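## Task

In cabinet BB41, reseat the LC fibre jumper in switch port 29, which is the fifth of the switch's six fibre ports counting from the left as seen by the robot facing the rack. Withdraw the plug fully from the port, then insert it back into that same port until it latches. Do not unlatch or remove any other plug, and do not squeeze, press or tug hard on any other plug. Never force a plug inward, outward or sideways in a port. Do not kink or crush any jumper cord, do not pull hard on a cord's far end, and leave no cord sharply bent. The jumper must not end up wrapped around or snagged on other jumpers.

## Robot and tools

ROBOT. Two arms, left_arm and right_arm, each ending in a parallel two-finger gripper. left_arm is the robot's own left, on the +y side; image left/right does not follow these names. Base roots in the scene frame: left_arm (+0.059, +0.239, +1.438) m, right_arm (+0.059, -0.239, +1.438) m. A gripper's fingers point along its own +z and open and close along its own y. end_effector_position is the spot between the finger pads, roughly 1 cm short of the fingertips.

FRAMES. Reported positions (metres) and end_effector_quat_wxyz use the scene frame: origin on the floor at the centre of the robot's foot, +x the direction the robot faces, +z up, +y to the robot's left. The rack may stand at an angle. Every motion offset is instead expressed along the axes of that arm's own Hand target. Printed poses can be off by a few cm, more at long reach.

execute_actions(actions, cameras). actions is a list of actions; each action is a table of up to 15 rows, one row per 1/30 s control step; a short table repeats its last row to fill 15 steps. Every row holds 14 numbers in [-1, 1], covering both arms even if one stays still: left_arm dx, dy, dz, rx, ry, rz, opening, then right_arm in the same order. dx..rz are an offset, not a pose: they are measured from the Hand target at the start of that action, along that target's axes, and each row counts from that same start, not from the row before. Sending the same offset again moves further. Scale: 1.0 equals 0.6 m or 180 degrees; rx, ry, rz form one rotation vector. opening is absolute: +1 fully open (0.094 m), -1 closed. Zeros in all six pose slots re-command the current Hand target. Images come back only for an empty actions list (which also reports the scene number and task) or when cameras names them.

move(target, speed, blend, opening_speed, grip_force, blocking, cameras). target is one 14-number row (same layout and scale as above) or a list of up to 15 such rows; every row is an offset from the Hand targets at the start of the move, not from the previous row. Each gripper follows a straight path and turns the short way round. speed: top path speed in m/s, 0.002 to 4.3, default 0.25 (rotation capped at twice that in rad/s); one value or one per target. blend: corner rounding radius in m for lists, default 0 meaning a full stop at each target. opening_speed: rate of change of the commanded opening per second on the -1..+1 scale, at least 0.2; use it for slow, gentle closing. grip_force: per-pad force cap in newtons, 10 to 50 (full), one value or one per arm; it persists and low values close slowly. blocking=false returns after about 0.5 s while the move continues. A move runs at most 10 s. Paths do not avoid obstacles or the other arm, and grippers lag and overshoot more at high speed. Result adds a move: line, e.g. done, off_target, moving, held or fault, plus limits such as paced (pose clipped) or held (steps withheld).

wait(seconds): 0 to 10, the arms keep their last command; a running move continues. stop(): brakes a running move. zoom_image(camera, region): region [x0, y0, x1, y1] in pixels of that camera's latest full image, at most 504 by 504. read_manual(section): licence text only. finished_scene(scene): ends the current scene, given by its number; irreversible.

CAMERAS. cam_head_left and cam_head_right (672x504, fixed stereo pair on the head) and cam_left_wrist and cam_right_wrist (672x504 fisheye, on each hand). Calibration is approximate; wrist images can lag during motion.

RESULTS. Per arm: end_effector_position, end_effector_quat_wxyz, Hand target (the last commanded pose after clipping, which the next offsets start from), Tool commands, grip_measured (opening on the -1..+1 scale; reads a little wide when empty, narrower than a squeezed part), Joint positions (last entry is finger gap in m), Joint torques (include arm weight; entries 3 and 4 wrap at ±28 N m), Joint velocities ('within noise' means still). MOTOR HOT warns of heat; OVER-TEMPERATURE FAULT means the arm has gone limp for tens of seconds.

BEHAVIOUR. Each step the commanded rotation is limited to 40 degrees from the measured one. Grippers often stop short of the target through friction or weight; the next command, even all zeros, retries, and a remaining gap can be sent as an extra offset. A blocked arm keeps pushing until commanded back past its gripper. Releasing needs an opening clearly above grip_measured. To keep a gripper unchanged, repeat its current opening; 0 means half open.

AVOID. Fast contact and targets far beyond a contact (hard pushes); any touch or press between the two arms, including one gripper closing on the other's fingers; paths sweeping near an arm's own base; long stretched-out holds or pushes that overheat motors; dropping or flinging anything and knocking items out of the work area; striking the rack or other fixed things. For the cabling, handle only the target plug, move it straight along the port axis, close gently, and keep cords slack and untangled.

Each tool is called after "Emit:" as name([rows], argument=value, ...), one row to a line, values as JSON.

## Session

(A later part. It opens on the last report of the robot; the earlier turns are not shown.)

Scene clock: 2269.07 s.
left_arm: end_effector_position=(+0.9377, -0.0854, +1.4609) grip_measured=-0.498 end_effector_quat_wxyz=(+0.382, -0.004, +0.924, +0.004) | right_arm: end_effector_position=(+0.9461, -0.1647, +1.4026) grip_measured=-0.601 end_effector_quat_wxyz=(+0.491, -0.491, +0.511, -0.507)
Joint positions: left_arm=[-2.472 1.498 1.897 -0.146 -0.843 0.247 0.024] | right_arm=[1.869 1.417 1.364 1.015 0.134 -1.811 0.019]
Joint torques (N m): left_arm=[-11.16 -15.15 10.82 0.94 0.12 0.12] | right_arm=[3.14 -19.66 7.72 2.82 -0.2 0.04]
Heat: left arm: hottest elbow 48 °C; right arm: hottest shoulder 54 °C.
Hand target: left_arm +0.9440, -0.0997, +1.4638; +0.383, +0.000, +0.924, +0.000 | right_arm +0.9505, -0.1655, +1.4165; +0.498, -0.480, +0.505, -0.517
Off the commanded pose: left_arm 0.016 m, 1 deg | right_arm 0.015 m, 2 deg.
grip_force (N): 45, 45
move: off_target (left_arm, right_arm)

Emit:
move(target=[0,0,0,0,0,0,-0.5,-0.005,0.008,-0.007,0,0,0,-0.6], speed=0.06)

Emit:
move(target=[0,0,0,0,0,0,-0.5,-0.002,0.002,-0.003,-0.006,0,0,-0.6], speed=0.06)

Scene clock: 2277.43 s.
left_arm: end_effector_position=(+0.9377, -0.0854, +1.4609) grip_measured=-0.498 end_effector_quat_wxyz=(+0.382, -0.004, +0.924, +0.004) | right_arm: end_effector_position=(+0.9459, -0.1652, +1.4041) grip_measured=-0.601 end_effector_quat_wxyz=(+0.492, -0.487, +0.510, -0.510)
Joint positions: left_arm=[-2.472 1.498 1.897 -0.146 -0.843 0.247 0.024] | right_arm=[1.869 1.419 1.364 1.028 0.135 -1.812 0.019]
Joint torques (N m): left_arm=[-11.22 -15.33 10.88 0.99 0.1 0.07] | right_arm=[3.37 -18.78 6.94 2.99 -0.11 -0.01]
Heat: left arm: hottest elbow 48 °C; right arm: hottest shoulder 54 °C.
Hand target: left_arm +0.9440, -0.0997, +1.4638; +0.383, +0.000, +0.924, +0.000 | right_arm +0.9466, -0.1623, +1.4118; +0.498, -0.479, +0.505, -0.517
Off the commanded pose: left_arm 0.016 m, 1 deg | right_arm 0.008 m, 1 deg.
grip_force (N): 45, 45
move: off_target (left_arm)

Scene clock: 2278.17 s.
left_arm: end_effector_position=(+0.9377, -0.0854, +1.4609) grip_measured=-0.498 end_effector_quat_wxyz=(+0.382, -0.004, +0.924, +0.004) | right_arm: end_effector_position=(+0.9437, -0.1640, +1.4015) grip_measured=-0.601 end_effector_quat_wxyz=(+0.490, -0.488, +0.512, -0.509)
Joint positions: left_arm=[-2.472 1.498 1.897 -0.146 -0.843 0.247 0.024] | right_arm=[1.872 1.419 1.358 1.028 0.142 -1.813 0.019]
Joint torques (N m): left_arm=[-11.16 -15.56 10.78 0.98 0.11 0.12] | right_arm=[3.43 -19.43 6.8 2.24 -0.11 -0.01]
Heat: left arm: hottest elbow 48 °C; right arm: hottest shoulder 54 °C.
Hand target: left_arm +0.9440, -0.0997, +1.4638; +0.383, +0.000, +0.924, +0.000 | right_arm +0.9450, -0.1610, +1.4106; +0.494, -0.484, +0.509, -0.512
Off the commanded pose: left_arm 0.016 m, 1 deg | right_arm 0.010 m, 1 deg.
grip_force (N): 45, 45
move: off_target (left_arm)

Emit:
move(target=[0,0,0,0,0,0,-0.5,-0.004,0.006,0,-0.006,0,0,-0.6], speed=0.06)

Emit:
move(target=[0,0,0,0,0,0,-0.5,-0.002,0.003,0,0,0,0,-0.6], speed=0.06, cameras=["cam_left_wrist","cam_right_wrist"])

Emit:
zoom_image(camera="cam_right_wrist", region=[290, 130, 400, 310])

Emit:
zoom_image(camera="cam_left_wrist", region=[430, 180, 560, 290])

Scene clock: 2289.50 s.
left_arm: end_effector_position=(+0.9377, -0.0854, +1.4609) grip_measured=-0.498 end_effector_quat_wxyz=(+0.382, -0.004, +0.924, +0.004) | right_arm: end_effector_position=(+0.9435, -0.1625, +1.3996) grip_measured=-0.601 end_effector_quat_wxyz=(+0.487, -0.490, +0.516, -0.507)
Joint positions: left_arm=[-2.472 1.498 1.897 -0.146 -0.843 0.247 0.024] | right_arm=[1.877 1.419 1.358 1.02 0.15 -1.814 0.019]
Joint torques (N m): left_arm=[-11.11 -15.5 10.84 0.95 0.1 0.11] | right_arm=[3.6 -19.43 6.9 1.88 -0.1 -0.01]
Heat: left arm: hottest elbow 48 °C; right arm: hottest shoulder 52 °C.
Hand target: left_arm +0.9440, -0.0997, +1.4638; +0.383, +0.000, +0.924, +0.000 | right_arm +0.9451, -0.1587, +1.4070; +0.489, -0.489, +0.514, -0.508
Off the commanded pose: left_arm 0.016 m, 1 deg | right_arm 0.009 m, 0 deg.
grip_force (N): 45, 45
move: off_target (left_arm)

Scene clock: 2290.20 s.
left_arm: end_effector_position=(+0.9377, -0.0854, +1.4609) grip_measured=-0.498 end_effector_quat_wxyz=(+0.382, -0.004, +0.924, +0.004) | right_arm: end_effector_position=(+0.9434, -0.1618, +1.3998) grip_measured=-0.601 end_effector_quat_wxyz=(+0.487, -0.490, +0.516, -0.507)
Joint positions: left_arm=[-2.472 1.498 1.897 -0.146 -0.843 0.247 0.024] | right_arm=[1.878 1.419 1.358 1.02 0.15 -1.816 0.019]
Joint torques (N m): left_arm=[-10.99 -15.44 10.88 0.92 0.12 0.1] | right_arm=[3.78 -19.25 7.04 1.81 -0.13 0]
Heat: left arm: hottest elbow 48 °C; right arm: hottest shoulder 52 °C.
Hand target: left_arm +0.9440, -0.0997, +1.4638; +0.383, +0.000, +0.924, +0.000 | right_arm +0.9452, -0.1574, +1.4052; +0.489, -0.489, +0.514, -0.508
Off the commanded pose: left_arm 0.016 m, 1 deg | right_arm 0.007 m, 0 deg.
grip_force (N): 45, 45
move: off_target (left_arm)
camera_calibration:
cam_left_wrist: T_world_to_cam=[[0.00979313, -0.999431, 0.0322852, -0.147032], [-0.981432, -0.0157919, -0.19116, 1.20602], [0.191561, -0.0298136, -0.981028, 1.37812], [0, 0, 0, 1]] pos_world=[0.921072, -0.0868161, 1.58726]
cam_right_wrist: T_world_to_cam=[[0.0154969, 0.00668063, 0.999858, -1.41305], [-0.618415, -0.785712, 0.0148347, 0.439989], [0.785699, -0.618556, -0.00804469, -0.704641], [0, 0, 0, 1]] pos_world=[0.847629, -0.0807159, 1.40066]
Images, in order (width x height): cam_left_wrist 672x504, cam_right_wrist 672x504.

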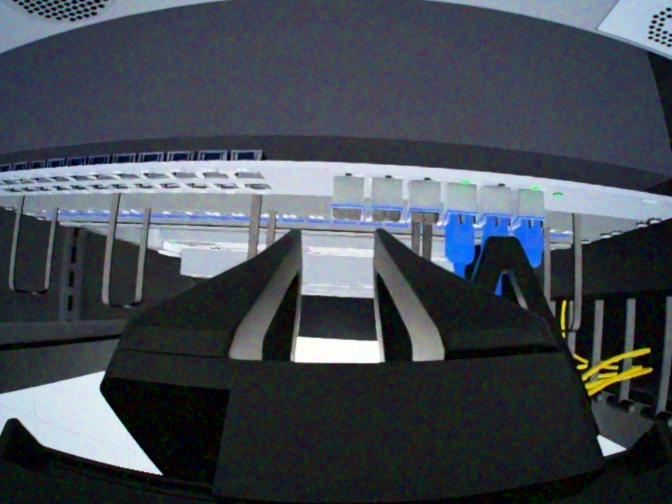

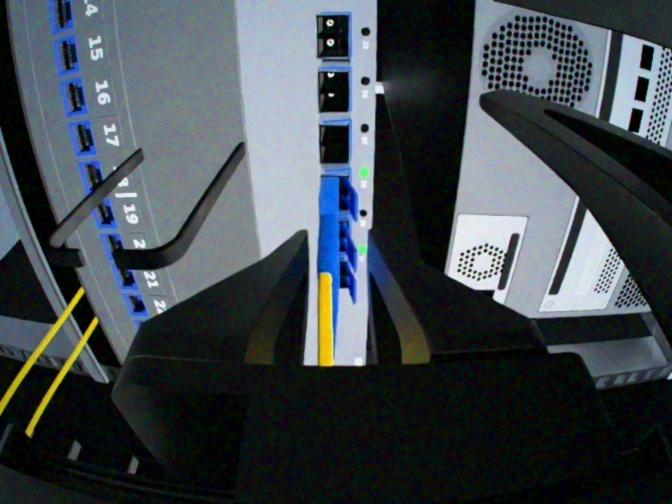

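Scaled by 2.800 from the camera's 672x504 image, which has a finer 960x720 frame.

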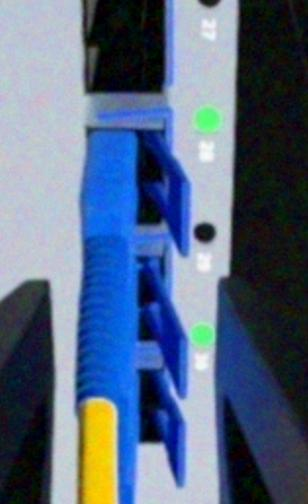

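Scaled by 3.877 from the camera's 672x504 image, which has a finer 960x720 frame.

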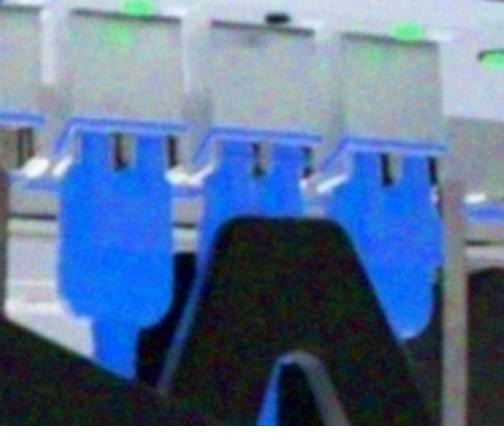

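Emit:
move(target=[0,0,0,0,0,0,-0.5,0.001,0.007,-0.001,0,0,0,-0.6], speed=0.06)

Scene clock: 2297.87 s.
left_arm: end_effector_position=(+0.9377, -0.0854, +1.4609) grip_measured=-0.498 end_effector_quat_wxyz=(+0.382, -0.004, +0.924, +0.004) | right_arm: end_effector_position=(+0.9434, -0.1619, +1.3998) grip_measured=-0.601 end_effector_quat_wxyz=(+0.487, -0.490, +0.516, -0.507)
Joint positions: left_arm=[-2.472 1.498 1.897 -0.146 -0.843 0.247 0.024] | right_arm=[1.878 1.419 1.358 1.02 0.151 -1.816 0.019]
Joint torques (N m): left_arm=[-11.05 -15.44 10.91 1.05 0.11 0.12] | right_arm=[3.37 -18.61 7.02 2.19 -0.19 0]
Heat: left arm: hottest elbow 49 °C; right arm: hottest shoulder 51 °C.
Hand target: left_arm +0.9440, -0.0997, +1.4638; +0.383, +0.000, +0.924, +0.000 | right_arm +0.9445, -0.1580, +1.4010; +0.489, -0.489, +0.514, -0.508
Off the commanded pose: left_arm 0.016 m, 1 deg | right_arm 0.004 m, 0 deg.
grip_force (N): 45, 45
move: off_target (left_arm)

Emit:
move(target=[0,0,0,0,0,0,-0.5,0.001,0.006,-0.001,0,0,0,-0.6], speed=0.06)

Scene clock: 2302.83 s.
left_arm: end_effector_position=(+0.9377, -0.0854, +1.4609) grip_measured=-0.498 end_effector_quat_wxyz=(+0.382, -0.004, +0.924, +0.004) | right_arm: end_effector_position=(+0.9428, -0.1610, +1.3958) grip_measured=-0.601 end_effector_quat_wxyz=(+0.486, -0.491, +0.517, -0.505)
Joint positions: left_arm=[-2.472 1.498 1.897 -0.146 -0.843 0.247 0.024] | right_arm=[1.878 1.424 1.358 1.02 0.151 -1.816 0.019]
Joint torques (N m): left_arm=[-11.4 -15.62 10.82 0.9 0.11 0.11] | right_arm=[3.02 -18.37 6.97 2.45 -0.27 0.05]
Heat: left arm: hottest elbow 49 °C; right arm: hottest shoulder 51 °C.
Hand target: left_arm +0.9440, -0.0997, +1.4638; +0.383, +0.000, +0.924, +0.000 | right_arm +0.9439, -0.1585, +1.3974; +0.489, -0.489, +0.514, -0.508
Off the commanded pose: left_arm 0.016 m, 1 deg | right_arm 0.003 m, 1 deg.
grip_force (N): 45, 45
move: off_target (left_arm)

Emit:
move(target=[0,0,0,0,0,0,-0.5,0.001,-0.009,0.001,-0.002,0,0,-0.6], speed=0.06)

Scene clock: 2307.70 s.
left_arm: end_effector_position=(+0.9377, -0.0854, +1.4609) grip_measured=-0.498 end_effector_quat_wxyz=(+0.382, -0.004, +0.924, +0.004) | right_arm: end_effector_position=(+0.9428, -0.1610, +1.3958) grip_measured=-0.601 end_effector_quat_wxyz=(+0.486, -0.491, +0.517, -0.505)
Joint positions: left_arm=[-2.472 1.498 1.897 -0.146 -0.843 0.247 0.024] | right_arm=[1.878 1.424 1.358 1.02 0.151 -1.816 0.019]
Joint torques (N m): left_arm=[-11.28 -15.68 10.76 0.99 0.11 0.11] | right_arm=[3.08 -19.72 6.67 1.78 -0.19 0.03]
Heat: left arm: hottest elbow 49 °C; right arm: hottest shoulder 50 °C.
Hand target: left_arm +0.9440, -0.0997, +1.4638; +0.383, +0.000, +0.924, +0.000 | right_arm +0.9445, -0.1592, +1.4028; +0.487, -0.490, +0.516, -0.506
Off the commanded pose: left_arm 0.016 m, 1 deg | right_arm 0.007 m, 0 deg.
grip_force (N): 45, 45
move: off_target (left_arm)

Pre-loaded upward without moving; close now.

Emit:
move(target=[0,0,0,0,0,0,-0.5,0.001,-0.005,0.002,0,0,0,-0.9], speed=0.06, opening_speed=0.2, cameras=["cam_left_wrist","cam_right_wrist"])

Emit:
zoom_image(camera="cam_right_wrist", region=[290, 130, 400, 310])

Emit:
zoom_image(camera="cam_left_wrist", region=[430, 180, 560, 290])

Scene clock: 2320.50 s.
left_arm: end_effector_position=(+0.9377, -0.0854, +1.4609) grip_measured=-0.498 end_effector_quat_wxyz=(+0.382, -0.004, +0.924, +0.004) | right_arm: end_effector_position=(+0.9430, -0.1606, +1.3964) grip_measured=-0.874 end_effector_quat_wxyz=(+0.485, -0.493, +0.516, -0.505)
Joint positions: left_arm=[-2.472 1.498 1.897 -0.146 -0.843 0.247 0.024] | right_arm=[1.879 1.422 1.358 1.016 0.151 -1.818 0.006]
Joint torques (N m): left_arm=[-11.05 -15.74 10.77 0.84 0.11 0.11] | right_arm=[3.25 -19.66 6.93 1.7 -0.15 0.03]
Heat: left arm: hottest elbow 49 °C; right arm: hottest shoulder 50 °C.
Hand target: left_arm +0.9440, -0.0997, +1.4638; +0.383, +0.000, +0.924, +0.000 | right_arm +0.9457, -0.1597, +1.4057; +0.487, -0.490, +0.516, -0.506
Off the commanded pose: left_arm 0.016 m, 1 deg | right_arm 0.010 m, 0 deg.
grip_force (N): 45, 45
move: off_target (left_arm)
camera_calibration:
cam_left_wrist: T_world_to_cam=[[0.00979313, -0.999431, 0.0322852, -0.147032], [-0.981432, -0.0157919, -0.19116, 1.20602], [0.191561, -0.0298136, -0.981028, 1.37812], [0, 0, 0, 1]] pos_world=[0.921072, -0.0868161, 1.58726]
cam_right_wrist: T_world_to_cam=[[0.022609, 0.00910558, 0.999703, -1.41577], [-0.616842, -0.786804, 0.0211167, 0.43038], [0.786762, -0.617136, -0.0121721, -0.698605], [0, 0, 0, 1]] pos_world=[0.847122, -0.0796182, 1.39776]
Images, in order (width x height): cam_left_wrist 672x504, cam_right_wrist 672x504.

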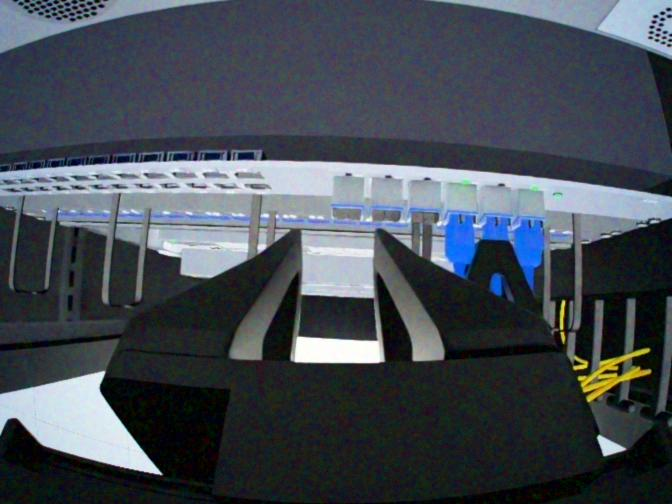

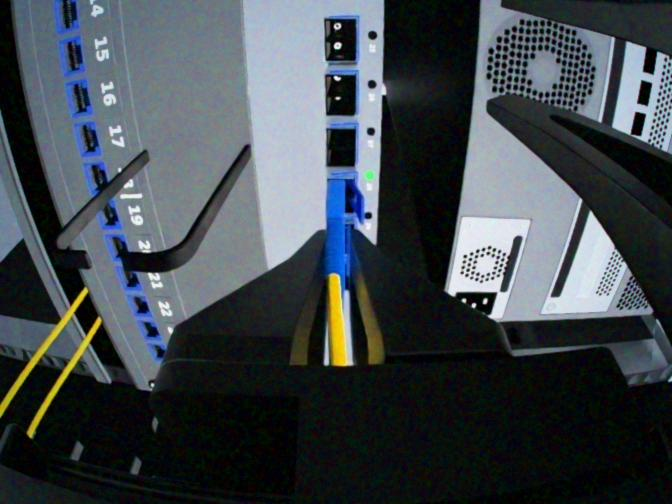

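Scaled by 2.800 from the camera's 672x504 image, which has a finer 960x720 frame.

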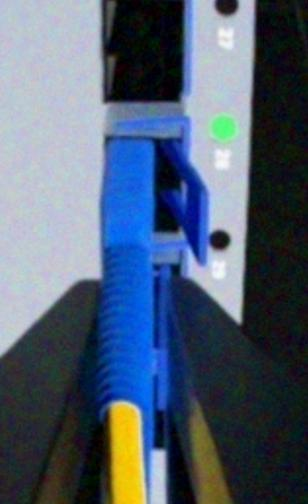

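Scaled by 3.877 from the camera's 672x504 image, which has a finer 960x720 frame.

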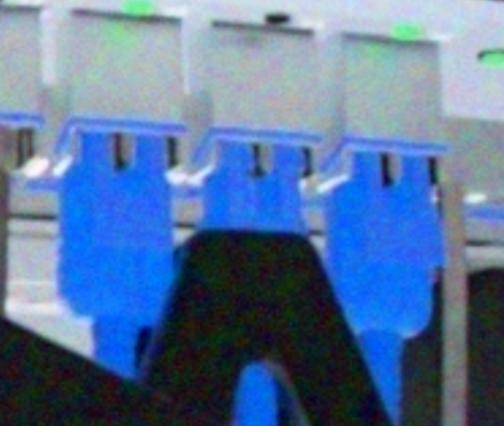

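Gripped at −0.874 (flat). Now tighten and push.

Emit:
move(target=[0,0,0,0,0,0,-0.5,0.001,0,0.012,0,0,0,-0.97], speed=0.04)

Emit:
move(target=[0,0,0,0,0,0,-0.5,0,0,0.012,0,0,0,-0.97], speed=0.04)

Emit:
move(target=[0,0,0,0,0,0,-0.5,0,0,0.010,0,0,0,-0.97], speed=0.04)

Scene clock: 2328.03 s.
left_arm: end_effector_position=(+0.9377, -0.0854, +1.4609) grip_measured=-0.498 end_effector_quat_wxyz=(+0.382, -0.004, +0.924, +0.004) | right_arm: end_effector_position=(+0.9430, -0.1606, +1.3960) grip_measured=-0.874 end_effector_quat_wxyz=(+0.485, -0.493, +0.517, -0.505)
Joint positions: left_arm=[-2.472 1.498 1.897 -0.146 -0.843 0.247 0.024] | right_arm=[1.879 1.422 1.358 1.015 0.151 -1.818 0.006]
Joint torques (N m): left_arm=[-11.34 -15.62 10.8 0.92 0.1 0.11] | right_arm=[3.19 -19.14 8.99 1.07 -0.26 0.09]
Heat: left arm: hottest elbow 49 °C; right arm: hottest shoulder 52 °C.
Hand target: left_arm +0.9440, -0.0997, +1.4638; +0.383, +0.000, +0.924, +0.000 | right_arm +0.9528, -0.1606, +1.4055; +0.487, -0.490, +0.516, -0.506
Off the commanded pose: left_arm 0.016 m, 1 deg | right_arm 0.014 m, 0 deg.
grip_force (N): 45, 45
move: off_target (left_arm, right_arm)

Scene clock: 2328.73 s.
left_arm: end_effector_position=(+0.9377, -0.0854, +1.4609) grip_measured=-0.498 end_effector_quat_wxyz=(+0.382, -0.004, +0.924, +0.004) | right_arm: end_effector_position=(+0.9433, -0.1604, +1.3958) grip_measured=-0.874 end_effector_quat_wxyz=(+0.484, -0.494, +0.517, -0.504)
Joint positions: left_arm=[-2.472 1.498 1.897 -0.146 -0.843 0.247 0.024] | right_arm=[1.879 1.422 1.359 1.011 0.15 -1.818 0.006]
Joint torques (N m): left_arm=[-11.34 -15.38 10.81 1.01 0.09 0.13] | right_arm=[2.73 -18.67 10.92 0.65 -0.31 0.11]
Heat: left arm: hottest elbow 49 °C; right arm: hottest shoulder 52 °C.
Hand target: left_arm +0.9440, -0.0997, +1.4638; +0.383, +0.000, +0.924, +0.000 | right_arm +0.9600, -0.1609, +1.4056; +0.487, -0.490, +0.516, -0.506
Off the commanded pose: left_arm 0.016 m, 1 deg | right_arm 0.019 m, 1 deg.
grip_force (N): 45, 45
move: off_target (left_arm, right_arm)

Scene clock: 2329.50 s.
left_arm: end_effector_position=(+0.9377, -0.0854, +1.4609) grip_measured=-0.498 end_effector_quat_wxyz=(+0.382, -0.004, +0.924, +0.004) | right_arm: end_effector_position=(+0.9437, -0.1603, +1.3956) grip_measured=-0.874 end_effector_quat_wxyz=(+0.484, -0.495, +0.517, -0.503)
Joint positions: left_arm=[-2.472 1.498 1.897 -0.146 -0.843 0.247 0.024] | right_arm=[1.879 1.421 1.36 1.006 0.15 -1.818 0.006]
Joint torques (N m): left_arm=[-11.11 -15.74 10.8 0.91 0.12 0.12] | right_arm=[2.9 -17.9 12.52 0.54 -0.33 0.12]
Heat: left arm: hottest elbow 49 °C; right arm: hottest shoulder 52 °C.
Hand target: left_arm +0.9440, -0.0997, +1.4638; +0.383, +0.000, +0.924, +0.000 | right_arm +0.9660, -0.1612, +1.4056; +0.487, -0.490, +0.516, -0.506
Off the commanded pose: left_arm 0.016 m, 1 deg | right_arm 0.024 m, 1 deg.
grip_force (N): 45, 45
move: off_target (left_arm, right_arm)

Emit:
move(target=[0,0,0,0,0,0,-0.5,0,-0.003,0.008,0,0,0,-0.97], speed=0.04)

Emit:
move(target=[0,0,0,0,0,0,-0.5,0,-0.003,0.008,0,0,0,-0.97], speed=0.04, cameras=["cam_left_wrist","cam_right_wrist"])

Emit:
zoom_image(camera="cam_left_wrist", region=[430, 180, 560, 290])

Scene clock: 2342.03 s.
left_arm: end_effector_position=(+0.9377, -0.0854, +1.4609) grip_measured=-0.498 end_effector_quat_wxyz=(+0.382, -0.004, +0.924, +0.004) | right_arm: end_effector_position=(+0.9440, -0.1601, +1.3951) grip_measured=-0.874 end_effector_quat_wxyz=(+0.483, -0.497, +0.518, -0.502)
Joint positions: left_arm=[-2.472 1.498 1.897 -0.146 -0.843 0.247 0.024] | right_arm=[1.879 1.42 1.361 1 0.15 -1.818 0.006]
Joint torques (N m): left_arm=[-11.52 -15.68 10.71 0.91 0.12 0.13] | right_arm=[2.49 -18.08 13.46 0.31 -0.37 0.12]
Heat: left arm: hottest elbow 49 °C; right arm: hottest shoulder 53 °C.
Hand target: left_arm +0.9440, -0.0997, +1.4638; +0.383, +0.000, +0.924, +0.000 | right_arm +0.9709, -0.1614, +1.4073; +0.487, -0.490, +0.516, -0.506
Off the commanded pose: left_arm 0.016 m, 1 deg | right_arm 0.030 m, 1 deg.
grip_force (N): 45, 45
move: off_target (left_arm, right_arm)

Scene clock: 2342.73 s.
left_arm: end_effector_position=(+0.9377, -0.0854, +1.4609) grip_measured=-0.498 end_effector_quat_wxyz=(+0.382, -0.004, +0.924, +0.004) | right_arm: end_effector_position=(+0.9443, -0.1601, +1.3952) grip_measured=-0.874 end_effector_quat_wxyz=(+0.482, -0.498, +0.519, -0.501)
Joint positions: left_arm=[-2.472 1.498 1.897 -0.146 -0.843 0.247 0.024] | right_arm=[1.879 1.418 1.361 0.994 0.15 -1.818 0.006]
Joint torques (N m): left_arm=[-11.4 -15.27 10.89 0.96 0.12 0.1] | right_arm=[2.61 -17.67 14.56 0.12 -0.36 0.11]
Heat: left arm: hottest elbow 49 °C; right arm: hottest shoulder 53 °C.
Hand target: left_arm +0.9440, -0.0997, +1.4638; +0.383, +0.000, +0.924, +0.000 | right_arm +0.9756, -0.1616, +1.4089; +0.487, -0.490, +0.516, -0.506
Off the commanded pose: left_arm 0.016 m, 1 deg | right_arm 0.034 m, 1 deg.
grip_force (N): 45, 45
move: off_target (left_arm, right_arm)
camera_calibration:
cam_left_wrist: T_world_to_cam=[[0.00979313, -0.999431, 0.0322852, -0.147032], [-0.981432, -0.0157919, -0.19116, 1.20602], [0.191561, -0.0298136, -0.981028, 1.37812], [0, 0, 0, 1]] pos_world=[0.921072, -0.0868161, 1.58726]
cam_right_wrist: T_world_to_cam=[[0.0374926, 0.0112173, 0.999234, -1.42769], [-0.613059, -0.789394, 0.0318645, 0.412624], [0.789147, -0.613784, -0.0227195, -0.686329], [0, 0, 0, 1]] pos_world=[0.848105, -0.0795197, 1.39785]
Images, in order (width x height): cam_left_wrist 672x504, cam_right_wrist 672x504.

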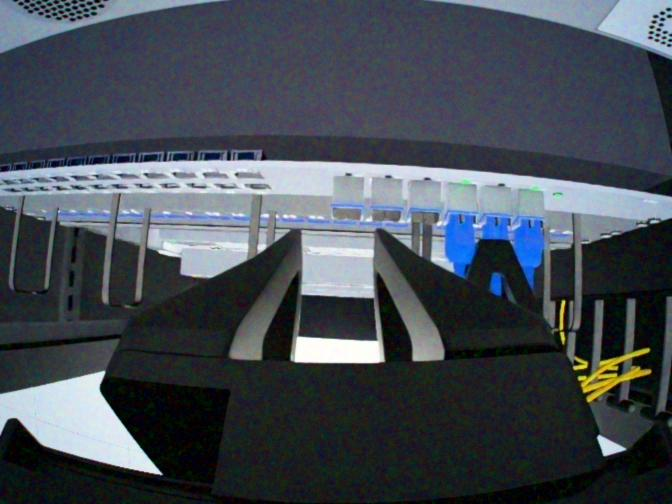

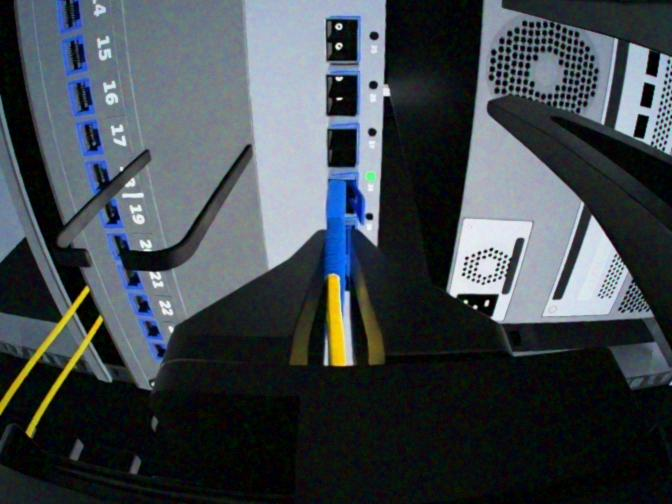

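Scaled by 3.877 from the camera's 672x504 image, which has a finer 960x720 frame.

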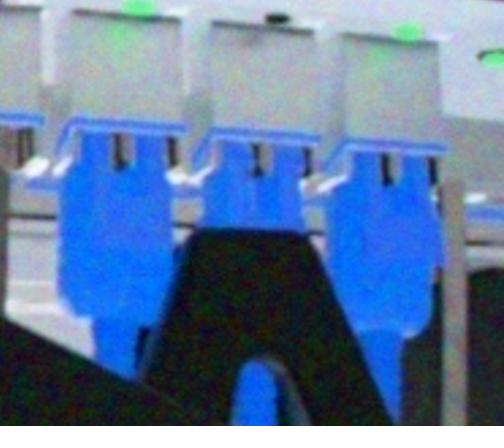

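Emit:
move(target=[0,0,0,0,0,0,-0.5,0,-0.002,0.008,0.006,0,0,-0.97], speed=0.04)

Emit:
move(target=[0,0,0,0,0,0,-0.5,0,-0.002,0.008,0.002,0,0,-0.97], speed=0.04)

Scene clock: 2393.47 s.
left_arm: end_effector_position=(+0.9377, -0.0854, +1.4609) grip_measured=-0.498 end_effector_quat_wxyz=(+0.382, -0.004, +0.924, +0.004) | right_arm: end_effector_position=(+0.9448, -0.1603, +1.3959) grip_measured=-0.874 end_effector_quat_wxyz=(+0.482, -0.498, +0.518, -0.501)
Joint positions: left_arm=[-2.472 1.498 1.897 -0.146 -0.843 0.247 0.024] | right_arm=[1.879 1.418 1.363 0.993 0.15 -1.818 0.006]
Joint torques (N m): left_arm=[-11.34 -15.44 10.78 0.9 0.09 0.11] | right_arm=[2.37 -16.56 15.72 0.69 -0.6 0.13]
Heat: left arm: hottest elbow 49 °C; right arm: hottest elbow 63 °C.
Hand target: left_arm +0.9440, -0.0997, +1.4638; +0.383, +0.000, +0.924, +0.000 | right_arm +0.9804, -0.1618, +1.4100; +0.492, -0.486, +0.511, -0.511
Off the commanded pose: left_arm 0.016 m, 1 deg | right_arm 0.038 m, 2 deg.
grip_force (N): 45, 45
move: off_target (left_arm, right_arm)

Scene clock: 2394.17 s.
left_arm: end_effector_position=(+0.9377, -0.0854, +1.4609) grip_measured=-0.498 end_effector_quat_wxyz=(+0.382, -0.004, +0.924, +0.004) | right_arm: end_effector_position=(+0.9465, -0.1605, +1.3979) grip_measured=-0.874 end_effector_quat_wxyz=(+0.483, -0.496, +0.518, -0.503)
Joint positions: left_arm=[-2.472 1.498 1.897 -0.146 -0.843 0.247 0.024] | right_arm=[1.879 1.419 1.368 0.993 0.15 -1.818 0.006]
Joint torques (N m): left_arm=[-11.11 -15.74 10.78 1.01 0.12 0.11] | right_arm=[2.2 -16.15 16.47 0.57 -0.68 0.11]
Heat: left arm: hottest elbow 49 °C; right arm: hottest elbow 63 °C.
Hand target: left_arm +0.9440, -0.0997, +1.4638; +0.383, +0.000, +0.924, +0.000 | right_arm +0.9852, -0.1621, +1.4111; +0.493, -0.484, +0.509, -0.512
Off the commanded pose: left_arm 0.016 m, 1 deg | right_arm 0.041 m, 2 deg.
grip_force (N): 45, 45
move: off_target (left_arm, right_arm)

Emit:
move(target=[0,0,0,0,0,0,-0.5,0,-0.002,0.006,0.003,0,0,-0.97], speed=0.04, cameras=["cam_left_wrist"])

Emit:
zoom_image(camera="cam_left_wrist", region=[430, 180, 560, 290])

Scene clock: 2400.80 s.
left_arm: end_effector_position=(+0.9377, -0.0854, +1.4609) grip_measured=-0.498 end_effector_quat_wxyz=(+0.382, -0.004, +0.924, +0.004) | right_arm: end_effector_position=(+0.9492, -0.1605, +1.3971) grip_measured=-0.874 end_effector_quat_wxyz=(+0.484, -0.495, +0.517, -0.504)
Joint positions: left_arm=[-2.472 1.498 1.897 -0.146 -0.843 0.247 0.024] | right_arm=[1.878 1.426 1.379 0.993 0.15 -1.818 0.006]
Joint torques (N m): left_arm=[-11.28 -15.62 10.76 0.94 0.14 0.1] | right_arm=[2.02 -16.21 16.81 0.7 -0.81 0.12]
Heat: left arm: hottest elbow 49 °C; right arm: hottest elbow 65 °C.
Hand target: left_arm +0.9440, -0.0997, +1.4638; +0.383, +0.000, +0.924, +0.000 | right_arm +0.9888, -0.1624, +1.4124; +0.496, -0.482, +0.507, -0.515
Off the commanded pose: left_arm 0.016 m, 1 deg | right_arm 0.042 m, 3 deg.
grip_force (N): 45, 45
move: off_target (left_arm, right_arm)
camera_calibration:
cam_left_wrist: T_world_to_cam=[[0.00979313, -0.999431, 0.0322852, -0.147032], [-0.981432, -0.0157919, -0.19116, 1.20602], [0.191561, -0.0298136, -0.981028, 1.37812], [0, 0, 0, 1]] pos_world=[0.921072, -0.0868161, 1.58726]
Images, in order (width x height): cam_left_wrist 672x504.

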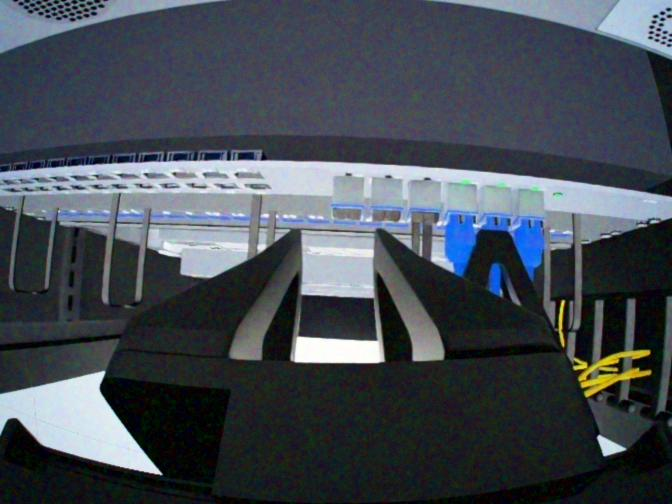

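Scaled by 3.877 from the camera's 672x504 image, which has a finer 960x720 frame.

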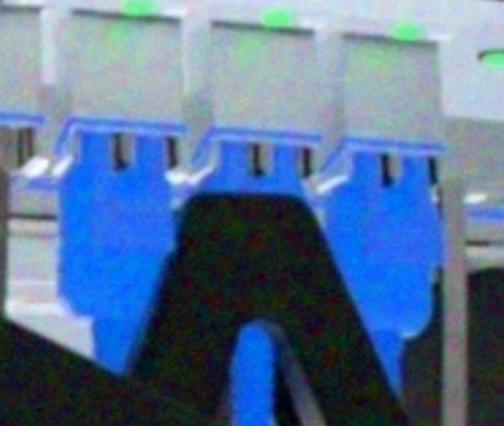

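Emit:
move(target=[0,0,0,0,0,0,-0.5,0,0.003,-0.034,-0.004,0,0,-0.97], speed=0.04)

Emit:
move(target=[0,0,0,0,0,0,-0.5,0,0,0,0,0,0,-0.6], speed=0.04, opening_speed=0.25, cameras=["cam_left_wrist","cam_right_wrist"])

Emit:
zoom_image(camera="cam_left_wrist", region=[430, 180, 560, 290])

Emit:
zoom_image(camera="cam_right_wrist", region=[290, 130, 400, 310])

Scene clock: 2408.50 s.
left_arm: end_effector_position=(+0.9377, -0.0854, +1.4609) grip_measured=-0.498 end_effector_quat_wxyz=(+0.382, -0.004, +0.924, +0.004) | right_arm: end_effector_position=(+0.9492, -0.1609, +1.3987) grip_measured=-0.874 end_effector_quat_wxyz=(+0.485, -0.493, +0.516, -0.506)
Joint positions: left_arm=[-2.472 1.498 1.897 -0.146 -0.843 0.247 0.024] | right_arm=[1.878 1.426 1.379 1 0.15 -1.818 0.006]
Joint torques (N m): left_arm=[-11.28 -15.27 10.78 0.95 0.11 0.12] | right_arm=[2.9 -18.14 11.96 1.33 -0.55 0.09]
Heat: left arm: hottest elbow 49 °C; right arm: hottest elbow 68 °C.
Hand target: left_arm +0.9440, -0.0997, +1.4638; +0.383, +0.000, +0.924, +0.000 | right_arm +0.9685, -0.1615, +1.4103; +0.493, -0.485, +0.510, -0.512
Off the commanded pose: left_arm 0.016 m, 1 deg | right_arm 0.022 m, 2 deg.
grip_force (N): 45, 45
move: off_target (left_arm, right_arm)

Scene clock: 2410.27 s.
left_arm: end_effector_position=(+0.9377, -0.0854, +1.4609) grip_measured=-0.498 end_effector_quat_wxyz=(+0.382, -0.004, +0.924, +0.004) | right_arm: end_effector_position=(+0.9504, -0.1618, +1.3934) grip_measured=-0.603 end_effector_quat_wxyz=(+0.481, -0.497, +0.518, -0.504)
Joint positions: left_arm=[-2.472 1.498 1.897 -0.146 -0.843 0.247 0.024] | right_arm=[1.874 1.432 1.384 0.989 0.15 -1.818 0.019]
Joint torques (N m): left_arm=[-11.22 -15.62 10.84 1.02 0.13 0.08] | right_arm=[2.96 -18.96 11.43 1.61 -0.56 0.09]
Heat: left arm: hottest elbow 49 °C; right arm: hottest elbow 67 °C.
Hand target: left_arm +0.9440, -0.0997, +1.4638; +0.383, +0.000, +0.924, +0.000 | right_arm +0.9685, -0.1615, +1.4104; +0.493, -0.485, +0.510, -0.512
Off the commanded pose: left_arm 0.016 m, 1 deg | right_arm 0.025 m, 2 deg.
grip_force (N): 45, 45
move: off_target (left_arm, right_arm)
camera_calibration:
cam_left_wrist: T_world_to_cam=[[0.00979313, -0.999431, 0.0322852, -0.147032], [-0.981432, -0.0157919, -0.19116, 1.20602], [0.191561, -0.0298136, -0.981028, 1.37812], [0, 0, 0, 1]] pos_world=[0.921072, -0.0868161, 1.58726]
cam_right_wrist: T_world_to_cam=[[0.0333464, 0.0146454, 0.999337, -1.42174], [-0.61612, -0.786998, 0.0320925, 0.418014], [0.786946, -0.616782, -0.0172202, -0.698337], [0, 0, 0, 1]] pos_world=[0.85451, -0.0809239, 1.39535]
Images, in order (width x height): cam_left_wrist 672x504, cam_right_wrist 672x504.

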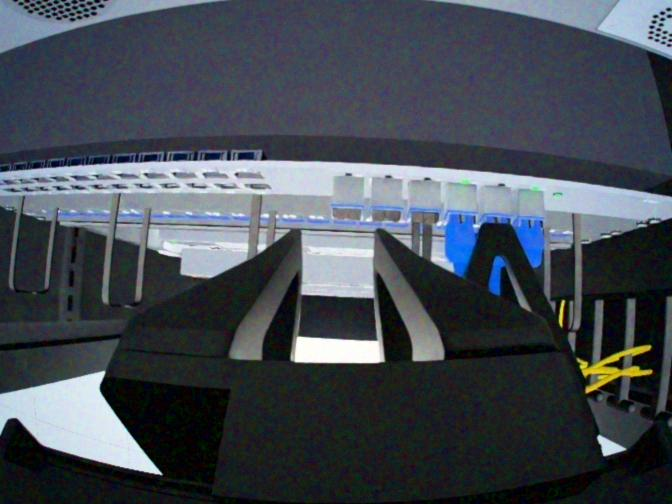

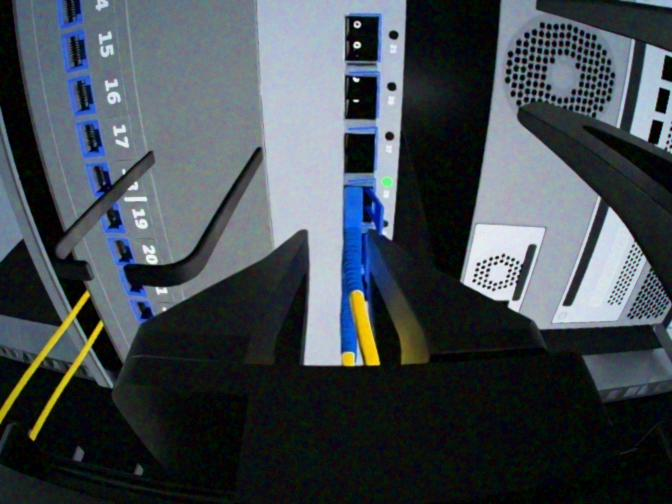

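Scaled by 3.877 from the camera's 672x504 image, which has a finer 960x720 frame.

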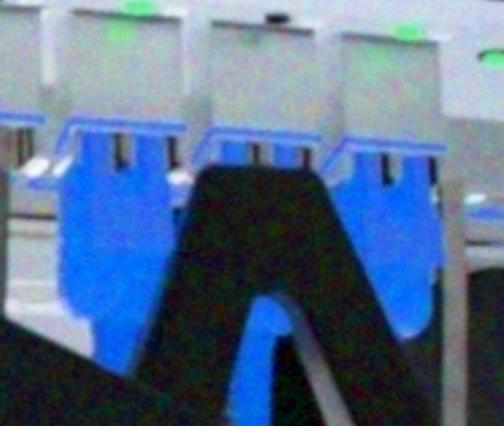

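Scaled by 2.800 from the camera's 672x504 image, which has a finer 960x720 frame.

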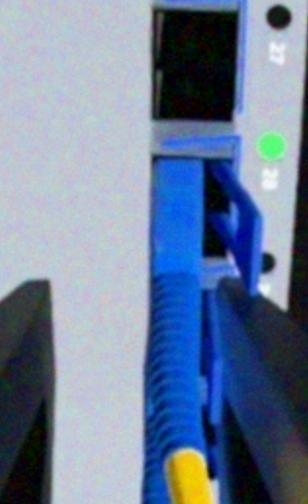

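Emit:
move(target=[0,0,0,0,0,0,-0.5,0,-0.011,-0.010,0,0,0,-0.55], speed=0.06)

Emit:
move(target=[0,0,0,0,0,0,-0.5,0,-0.003,-0.003,0,0,0,-0.55], speed=0.06, cameras=["cam_left_wrist","cam_right_wrist"])

Emit:
zoom_image(camera="cam_left_wrist", region=[430, 180, 560, 290])

Emit:
zoom_image(camera="cam_right_wrist", region=[290, 130, 400, 310])

Scene clock: 2420.93 s.
left_arm: end_effector_position=(+0.9377, -0.0854, +1.4609) grip_measured=-0.498 end_effector_quat_wxyz=(+0.382, -0.004, +0.924, +0.004) | right_arm: end_effector_position=(+0.9503, -0.1617, +1.3926) grip_measured=-0.552 end_effector_quat_wxyz=(+0.481, -0.497, +0.518, -0.503)
Joint positions: left_arm=[-2.472 1.498 1.897 -0.146 -0.843 0.247 0.024] | right_arm=[1.874 1.433 1.384 0.988 0.15 -1.818 0.021]
Joint torques (N m): left_arm=[-11.28 -15.5 10.86 0.88 0.12 0.09] | right_arm=[3.19 -20.19 9.35 1.87 -0.43 0.06]
Heat: left arm: hottest elbow 50 °C; right arm: hottest elbow 65 °C.
Hand target: left_arm +0.9440, -0.0997, +1.4638; +0.383, +0.000, +0.924, +0.000 | right_arm +0.9624, -0.1611, +1.4167; +0.493, -0.485, +0.510, -0.511
Off the commanded pose: left_arm 0.016 m, 1 deg | right_arm 0.027 m, 2 deg.
grip_force (N): 45, 45
move: off_target (left_arm, right_arm)

Scene clock: 2421.63 s.
left_arm: end_effector_position=(+0.9377, -0.0854, +1.4609) grip_measured=-0.498 end_effector_quat_wxyz=(+0.382, -0.004, +0.924, +0.004) | right_arm: end_effector_position=(+0.9503, -0.1618, +1.3925) grip_measured=-0.552 end_effector_quat_wxyz=(+0.480, -0.497, +0.518, -0.503)
Joint positions: left_arm=[-2.472 1.498 1.897 -0.146 -0.843 0.247 0.024] | right_arm=[1.874 1.433 1.384 0.988 0.151 -1.818 0.021]
Joint torques (N m): left_arm=[-10.87 -15.44 10.71 1.07 0.12 0.12] | right_arm=[3.43 -20.37 8.79 1.95 -0.44 0.03]
Heat: left arm: hottest elbow 50 °C; right arm: hottest elbow 65 °C.
Hand target: left_arm +0.9440, -0.0997, +1.4638; +0.383, +0.000, +0.924, +0.000 | right_arm +0.9606, -0.1610, +1.4185; +0.493, -0.485, +0.510, -0.511
Off the commanded pose: left_arm 0.016 m, 1 deg | right_arm 0.028 m, 2 deg.
grip_force (N): 45, 45
move: off_target (left_arm, right_arm)
camera_calibration:
cam_left_wrist: T_world_to_cam=[[0.00979313, -0.999431, 0.0322852, -0.147032], [-0.981432, -0.0157919, -0.19116, 1.20602], [0.191561, -0.0298136, -0.981028, 1.37812], [0, 0, 0, 1]] pos_world=[0.921072, -0.0868161, 1.58726]
cam_right_wrist: T_world_to_cam=[[0.0353937, 0.0148039, 0.999264, -1.42267], [-0.616245, -0.786842, 0.0334842, 0.41623], [0.786759, -0.616977, -0.0187264, -0.695963], [0, 0, 0, 1]] pos_world=[0.854408, -0.0808241, 1.39465]
Images, in order (width x height): cam_left_wrist 672x504, cam_right_wrist 672x504.

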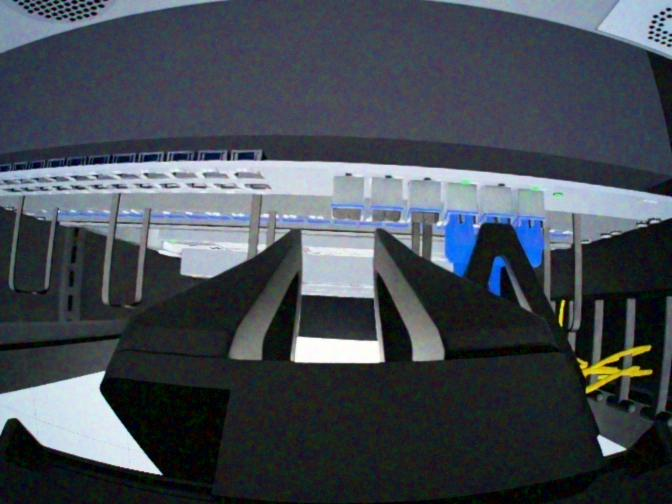

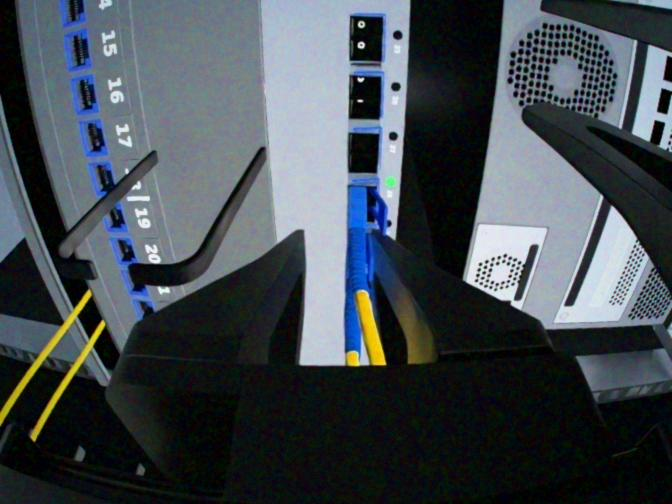

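Scaled by 3.877 from the camera's 672x504 image, which has a finer 960x720 frame.

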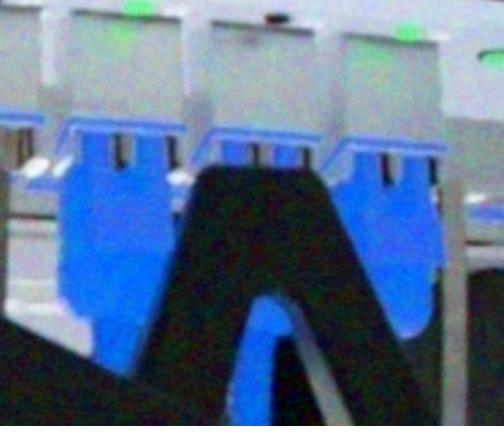

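Scaled by 2.800 from the camera's 672x504 image, which has a finer 960x720 frame.

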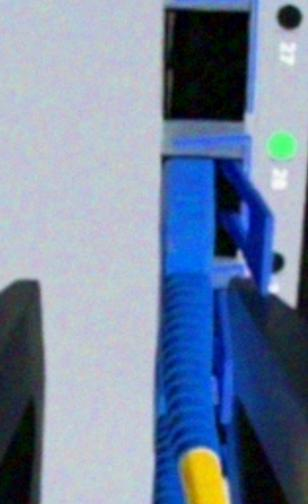

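Emit:
move(target=[0,0,0,0,0,0,-0.5,0,-0.012,-0.008,0,0,0,-0.55], speed=0.06)

Emit:
move(target=[0,0,0,0,0,0,-0.5,0,-0.004,-0.002,0.002,0,0,-0.55], speed=0.06, cameras=["cam_left_wrist","cam_right_wrist"])

Emit:
zoom_image(camera="cam_left_wrist", region=[430, 180, 560, 290])

Emit:
zoom_image(camera="cam_right_wrist", region=[290, 130, 400, 310])

Scene clock: 2434.33 s.
left_arm: end_effector_position=(+0.9377, -0.0854, +1.4609) grip_measured=-0.498 end_effector_quat_wxyz=(+0.382, -0.004, +0.924, +0.004) | right_arm: end_effector_position=(+0.9508, -0.1610, +1.3997) grip_measured=-0.552 end_effector_quat_wxyz=(+0.484, -0.494, +0.517, -0.504)
Joint positions: left_arm=[-2.472 1.498 1.897 -0.146 -0.843 0.247 0.024] | right_arm=[1.879 1.423 1.383 0.988 0.151 -1.818 0.021]
Joint torques (N m): left_arm=[-11.34 -15.15 10.85 0.88 0.13 0.11] | right_arm=[3.55 -21.42 7.25 1.94 -0.33 0.01]
Heat: left arm: hottest elbow 50 °C; right arm: hottest elbow 61 °C.
Hand target: left_arm +0.9440, -0.0997, +1.4638; +0.383, +0.000, +0.924, +0.000 | right_arm +0.9557, -0.1609, +1.4256; +0.493, -0.485, +0.510, -0.511
Off the commanded pose: left_arm 0.016 m, 1 deg | right_arm 0.026 m, 2 deg.
grip_force (N): 45, 45
move: off_target (left_arm, right_arm)

Scene clock: 2435.03 s.
left_arm: end_effector_position=(+0.9377, -0.0854, +1.4609) grip_measured=-0.498 end_effector_quat_wxyz=(+0.382, -0.004, +0.924, +0.004) | right_arm: end_effector_position=(+0.9508, -0.1610, +1.3997) grip_measured=-0.552 end_effector_quat_wxyz=(+0.483, -0.494, +0.517, -0.505)
Joint positions: left_arm=[-2.472 1.498 1.897 -0.146 -0.843 0.247 0.024] | right_arm=[1.879 1.423 1.383 0.988 0.151 -1.819 0.021]
Joint torques (N m): left_arm=[-11.05 -15.68 10.84 0.95 0.11 0.11] | right_arm=[3.49 -21.6 6.91 2.13 -0.35 0.01]
Heat: left arm: hottest elbow 50 °C; right arm: hottest elbow 61 °C.
Hand target: left_arm +0.9440, -0.0997, +1.4638; +0.383, +0.000, +0.924, +0.000 | right_arm +0.9545, -0.1609, +1.4279; +0.494, -0.484, +0.509, -0.513
Off the commanded pose: left_arm 0.016 m, 1 deg | right_arm 0.029 m, 2 deg.
grip_force (N): 45, 45
move: off_target (left_arm, right_arm)
camera_calibration:
cam_left_wrist: T_world_to_cam=[[0.00979313, -0.999431, 0.0322852, -0.147032], [-0.981432, -0.0157919, -0.19116, 1.20602], [0.191561, -0.0298136, -0.981028, 1.37812], [0, 0, 0, 1]] pos_world=[0.921072, -0.0868161, 1.58726]
cam_right_wrist: T_world_to_cam=[[0.0272976, 0.0110089, 0.999567, -1.4232], [-0.616595, -0.786867, 0.0255051, 0.42843], [0.786807, -0.617024, -0.0146915, -0.701441], [0, 0, 0, 1]] pos_world=[0.854917, -0.0800201, 1.40136]
Images, in order (width x height): cam_left_wrist 672x504, cam_right_wrist 672x504.

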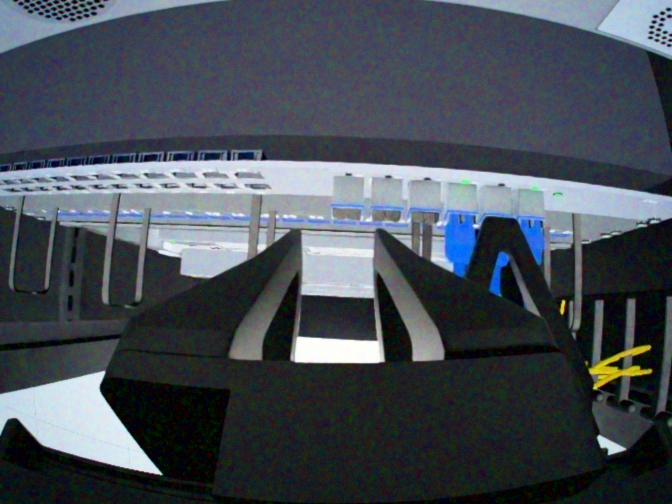

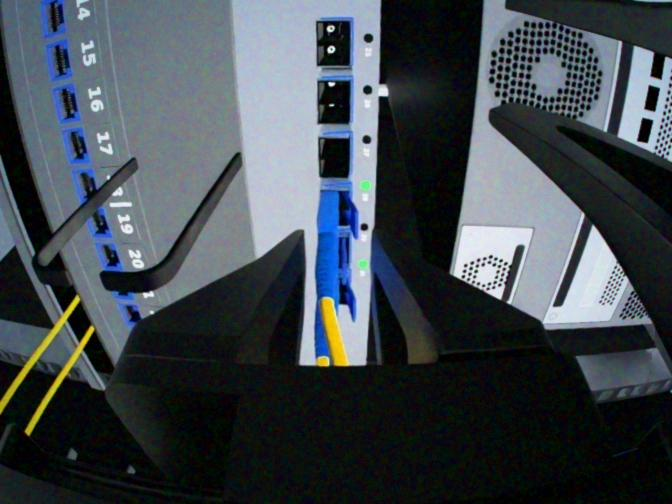

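Scaled by 3.877 from the camera's 672x504 image, which has a finer 960x720 frame.

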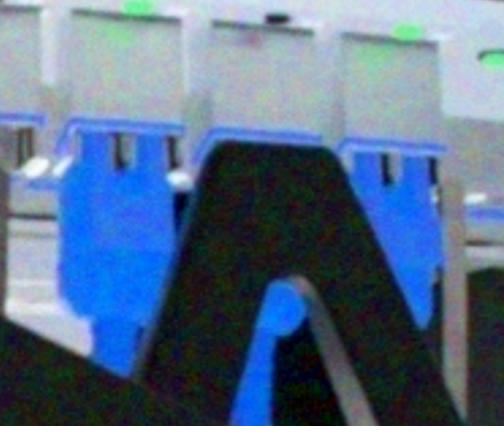

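Scaled by 2.800 from the camera's 672x504 image, which has a finer 960x720 frame.

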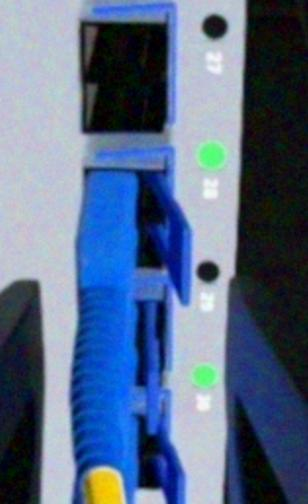

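Emit:
move(target=[0,0,0,0,0,0,-0.5,0.002,0,-0.012,0,0,0,-0.55], speed=0.06)

Emit:
move(target=[0,0,0,0,0,0,-0.5,0,0,-0.010,0,0,0,-0.55], speed=0.06)

Scene clock: 2472.40 s.
left_arm: end_effector_position=(+0.9377, -0.0854, +1.4609) grip_measured=-0.498 end_effector_quat_wxyz=(+0.382, -0.004, +0.924, +0.004) | right_arm: end_effector_position=(+0.9440, -0.1609, +1.3974) grip_measured=-0.552 end_effector_quat_wxyz=(+0.481, -0.499, +0.519, -0.501)
Joint positions: left_arm=[-2.472 1.498 1.897 -0.146 -0.843 0.247 0.024] | right_arm=[1.879 1.412 1.358 0.988 0.151 -1.819 0.021]
Joint torques (N m): left_arm=[-10.75 -15.21 10.73 1.03 0.11 0.08] | right_arm=[3.31 -21.36 6.84 2.77 -0.38 0.01]
Heat: left arm: hottest elbow 50 °C; right arm: hottest shoulder 52 °C.
Hand target: left_arm +0.9440, -0.0997, +1.4638; +0.383, +0.000, +0.924, +0.000 | right_arm +0.9473, -0.1619, +1.4281; +0.494, -0.483, +0.509, -0.513
Off the commanded pose: left_arm 0.016 m, 1 deg | right_arm 0.031 m, 3 deg.
grip_force (N): 45, 45
move: off_target (left_arm, right_arm)

Scene clock: 2473.23 s.
left_arm: end_effector_position=(+0.9377, -0.0854, +1.4609) grip_measured=-0.498 end_effector_quat_wxyz=(+0.382, -0.004, +0.924, +0.004) | right_arm: end_effector_position=(+0.9379, -0.1603, +1.3975) grip_measured=-0.552 end_effector_quat_wxyz=(+0.481, -0.499, +0.519, -0.500)
Joint positions: left_arm=[-2.472 1.498 1.897 -0.146 -0.843 0.247 0.024] | right_arm=[1.881 1.403 1.337 1.001 0.151 -1.821 0.021]
Joint torques (N m): left_arm=[-11.69 -15.38 10.82 1.01 0.13 0.11] | right_arm=[3.49 -20.95 6.63 2.73 -0.32 -0.02]
Heat: left arm: hottest elbow 50 °C; right arm: hottest shoulder 52 °C.
Hand target: left_arm +0.9440, -0.0997, +1.4638; +0.383, +0.000, +0.924, +0.000 | right_arm +0.9412, -0.1615, +1.4280; +0.494, -0.483, +0.509, -0.513
Off the commanded pose: left_arm 0.016 m, 1 deg | right_arm 0.031 m, 3 deg.
grip_force (N): 45, 45
move: off_target (left_arm, right_arm)

Emit:
execute_actions(actions=[], cameras=["cam_left_wrist","cam_right_wrist"])

Emit:
zoom_image(camera="cam_left_wrist", region=[430, 180, 560, 290])

Emit:
zoom_image(camera="cam_right_wrist", region=[290, 130, 400, 310])

Scene clock: 2480.20 s.
left_arm: end_effector_position=(+0.9377, -0.0854, +1.4609) grip_measured=-0.498 end_effector_quat_wxyz=(+0.382, -0.004, +0.924, +0.004) | right_arm: end_effector_position=(+0.9379, -0.1603, +1.3975) grip_measured=-0.552 end_effector_quat_wxyz=(+0.481, -0.499, +0.519, -0.500)
Joint positions: left_arm=[-2.472 1.498 1.897 -0.146 -0.843 0.247 0.024] | right_arm=[1.881 1.403 1.337 1.001 0.151 -1.821 0.021]
Joint velocities: within noise
Joint torques (N m): left_arm=[-11.11 -15.68 10.85 1.1 0.1 0.09] | right_arm=[3.49 -21.13 6.74 2.82 -0.32 -0.02]
Heat: left arm: hottest elbow 50 °C; right arm: hottest shoulder 54 °C.
Hand target: left_arm +0.9440, -0.0997, +1.4638; +0.383, +0.000, +0.924, +0.000 | right_arm +0.9413, -0.1614, +1.4279; +0.494, -0.483, +0.509, -0.513
Tool commands: left_gripper/opening=-0.5 right_gripper/opening=-0.55
Off the commanded pose: left_arm 0.016 m, 1 deg | right_arm 0.031 m, 3 deg.
grip_force (N): 45, 45
camera_calibration:
cam_left_wrist: T_world_to_cam=[[0.00979313, -0.999431, 0.0322852, -0.147032], [-0.981432, -0.0157919, -0.19116, 1.20602], [0.191561, -0.0298136, -0.981028, 1.37812], [0, 0, 0, 1]] pos_world=[0.921072, -0.0868161, 1.58726]
cam_right_wrist: T_world_to_cam=[[0.0403166, 0.0119539, 0.999115, -1.43209], [-0.612228, -0.789943, 0.0341561, 0.404368], [0.789653, -0.613063, -0.0245293, -0.679159], [0, 0, 0, 1]] pos_world=[0.841602, -0.0798204, 1.40035]
Images, in order (width x height): cam_left_wrist 672x504, cam_right_wrist 672x504.

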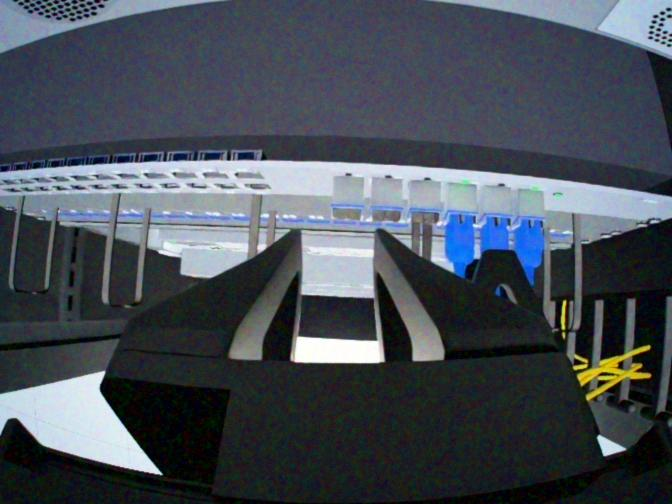

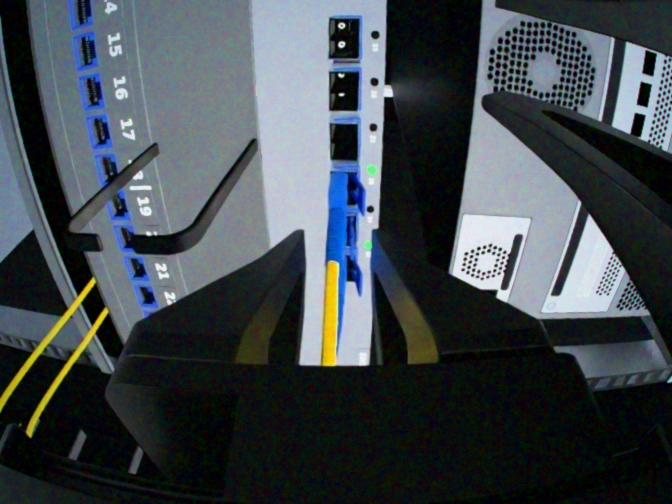

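Scaled by 3.877 from the camera's 672x504 image, which has a finer 960x720 frame.

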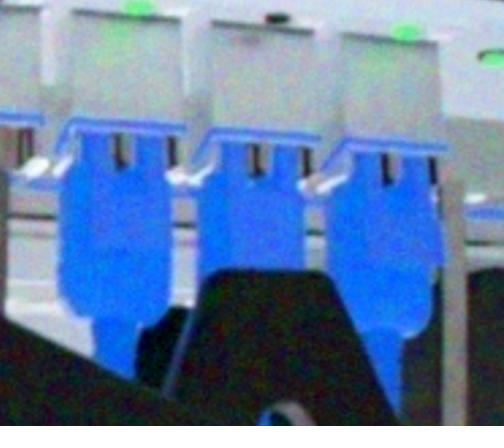

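Scaled by 2.800 from the camera's 672x504 image, which has a finer 960x720 frame.

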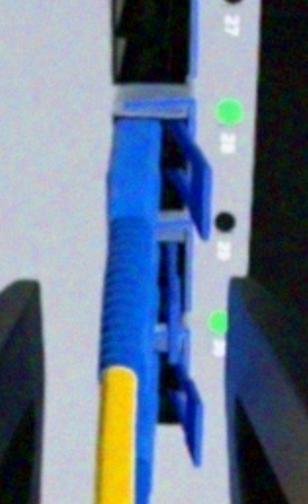

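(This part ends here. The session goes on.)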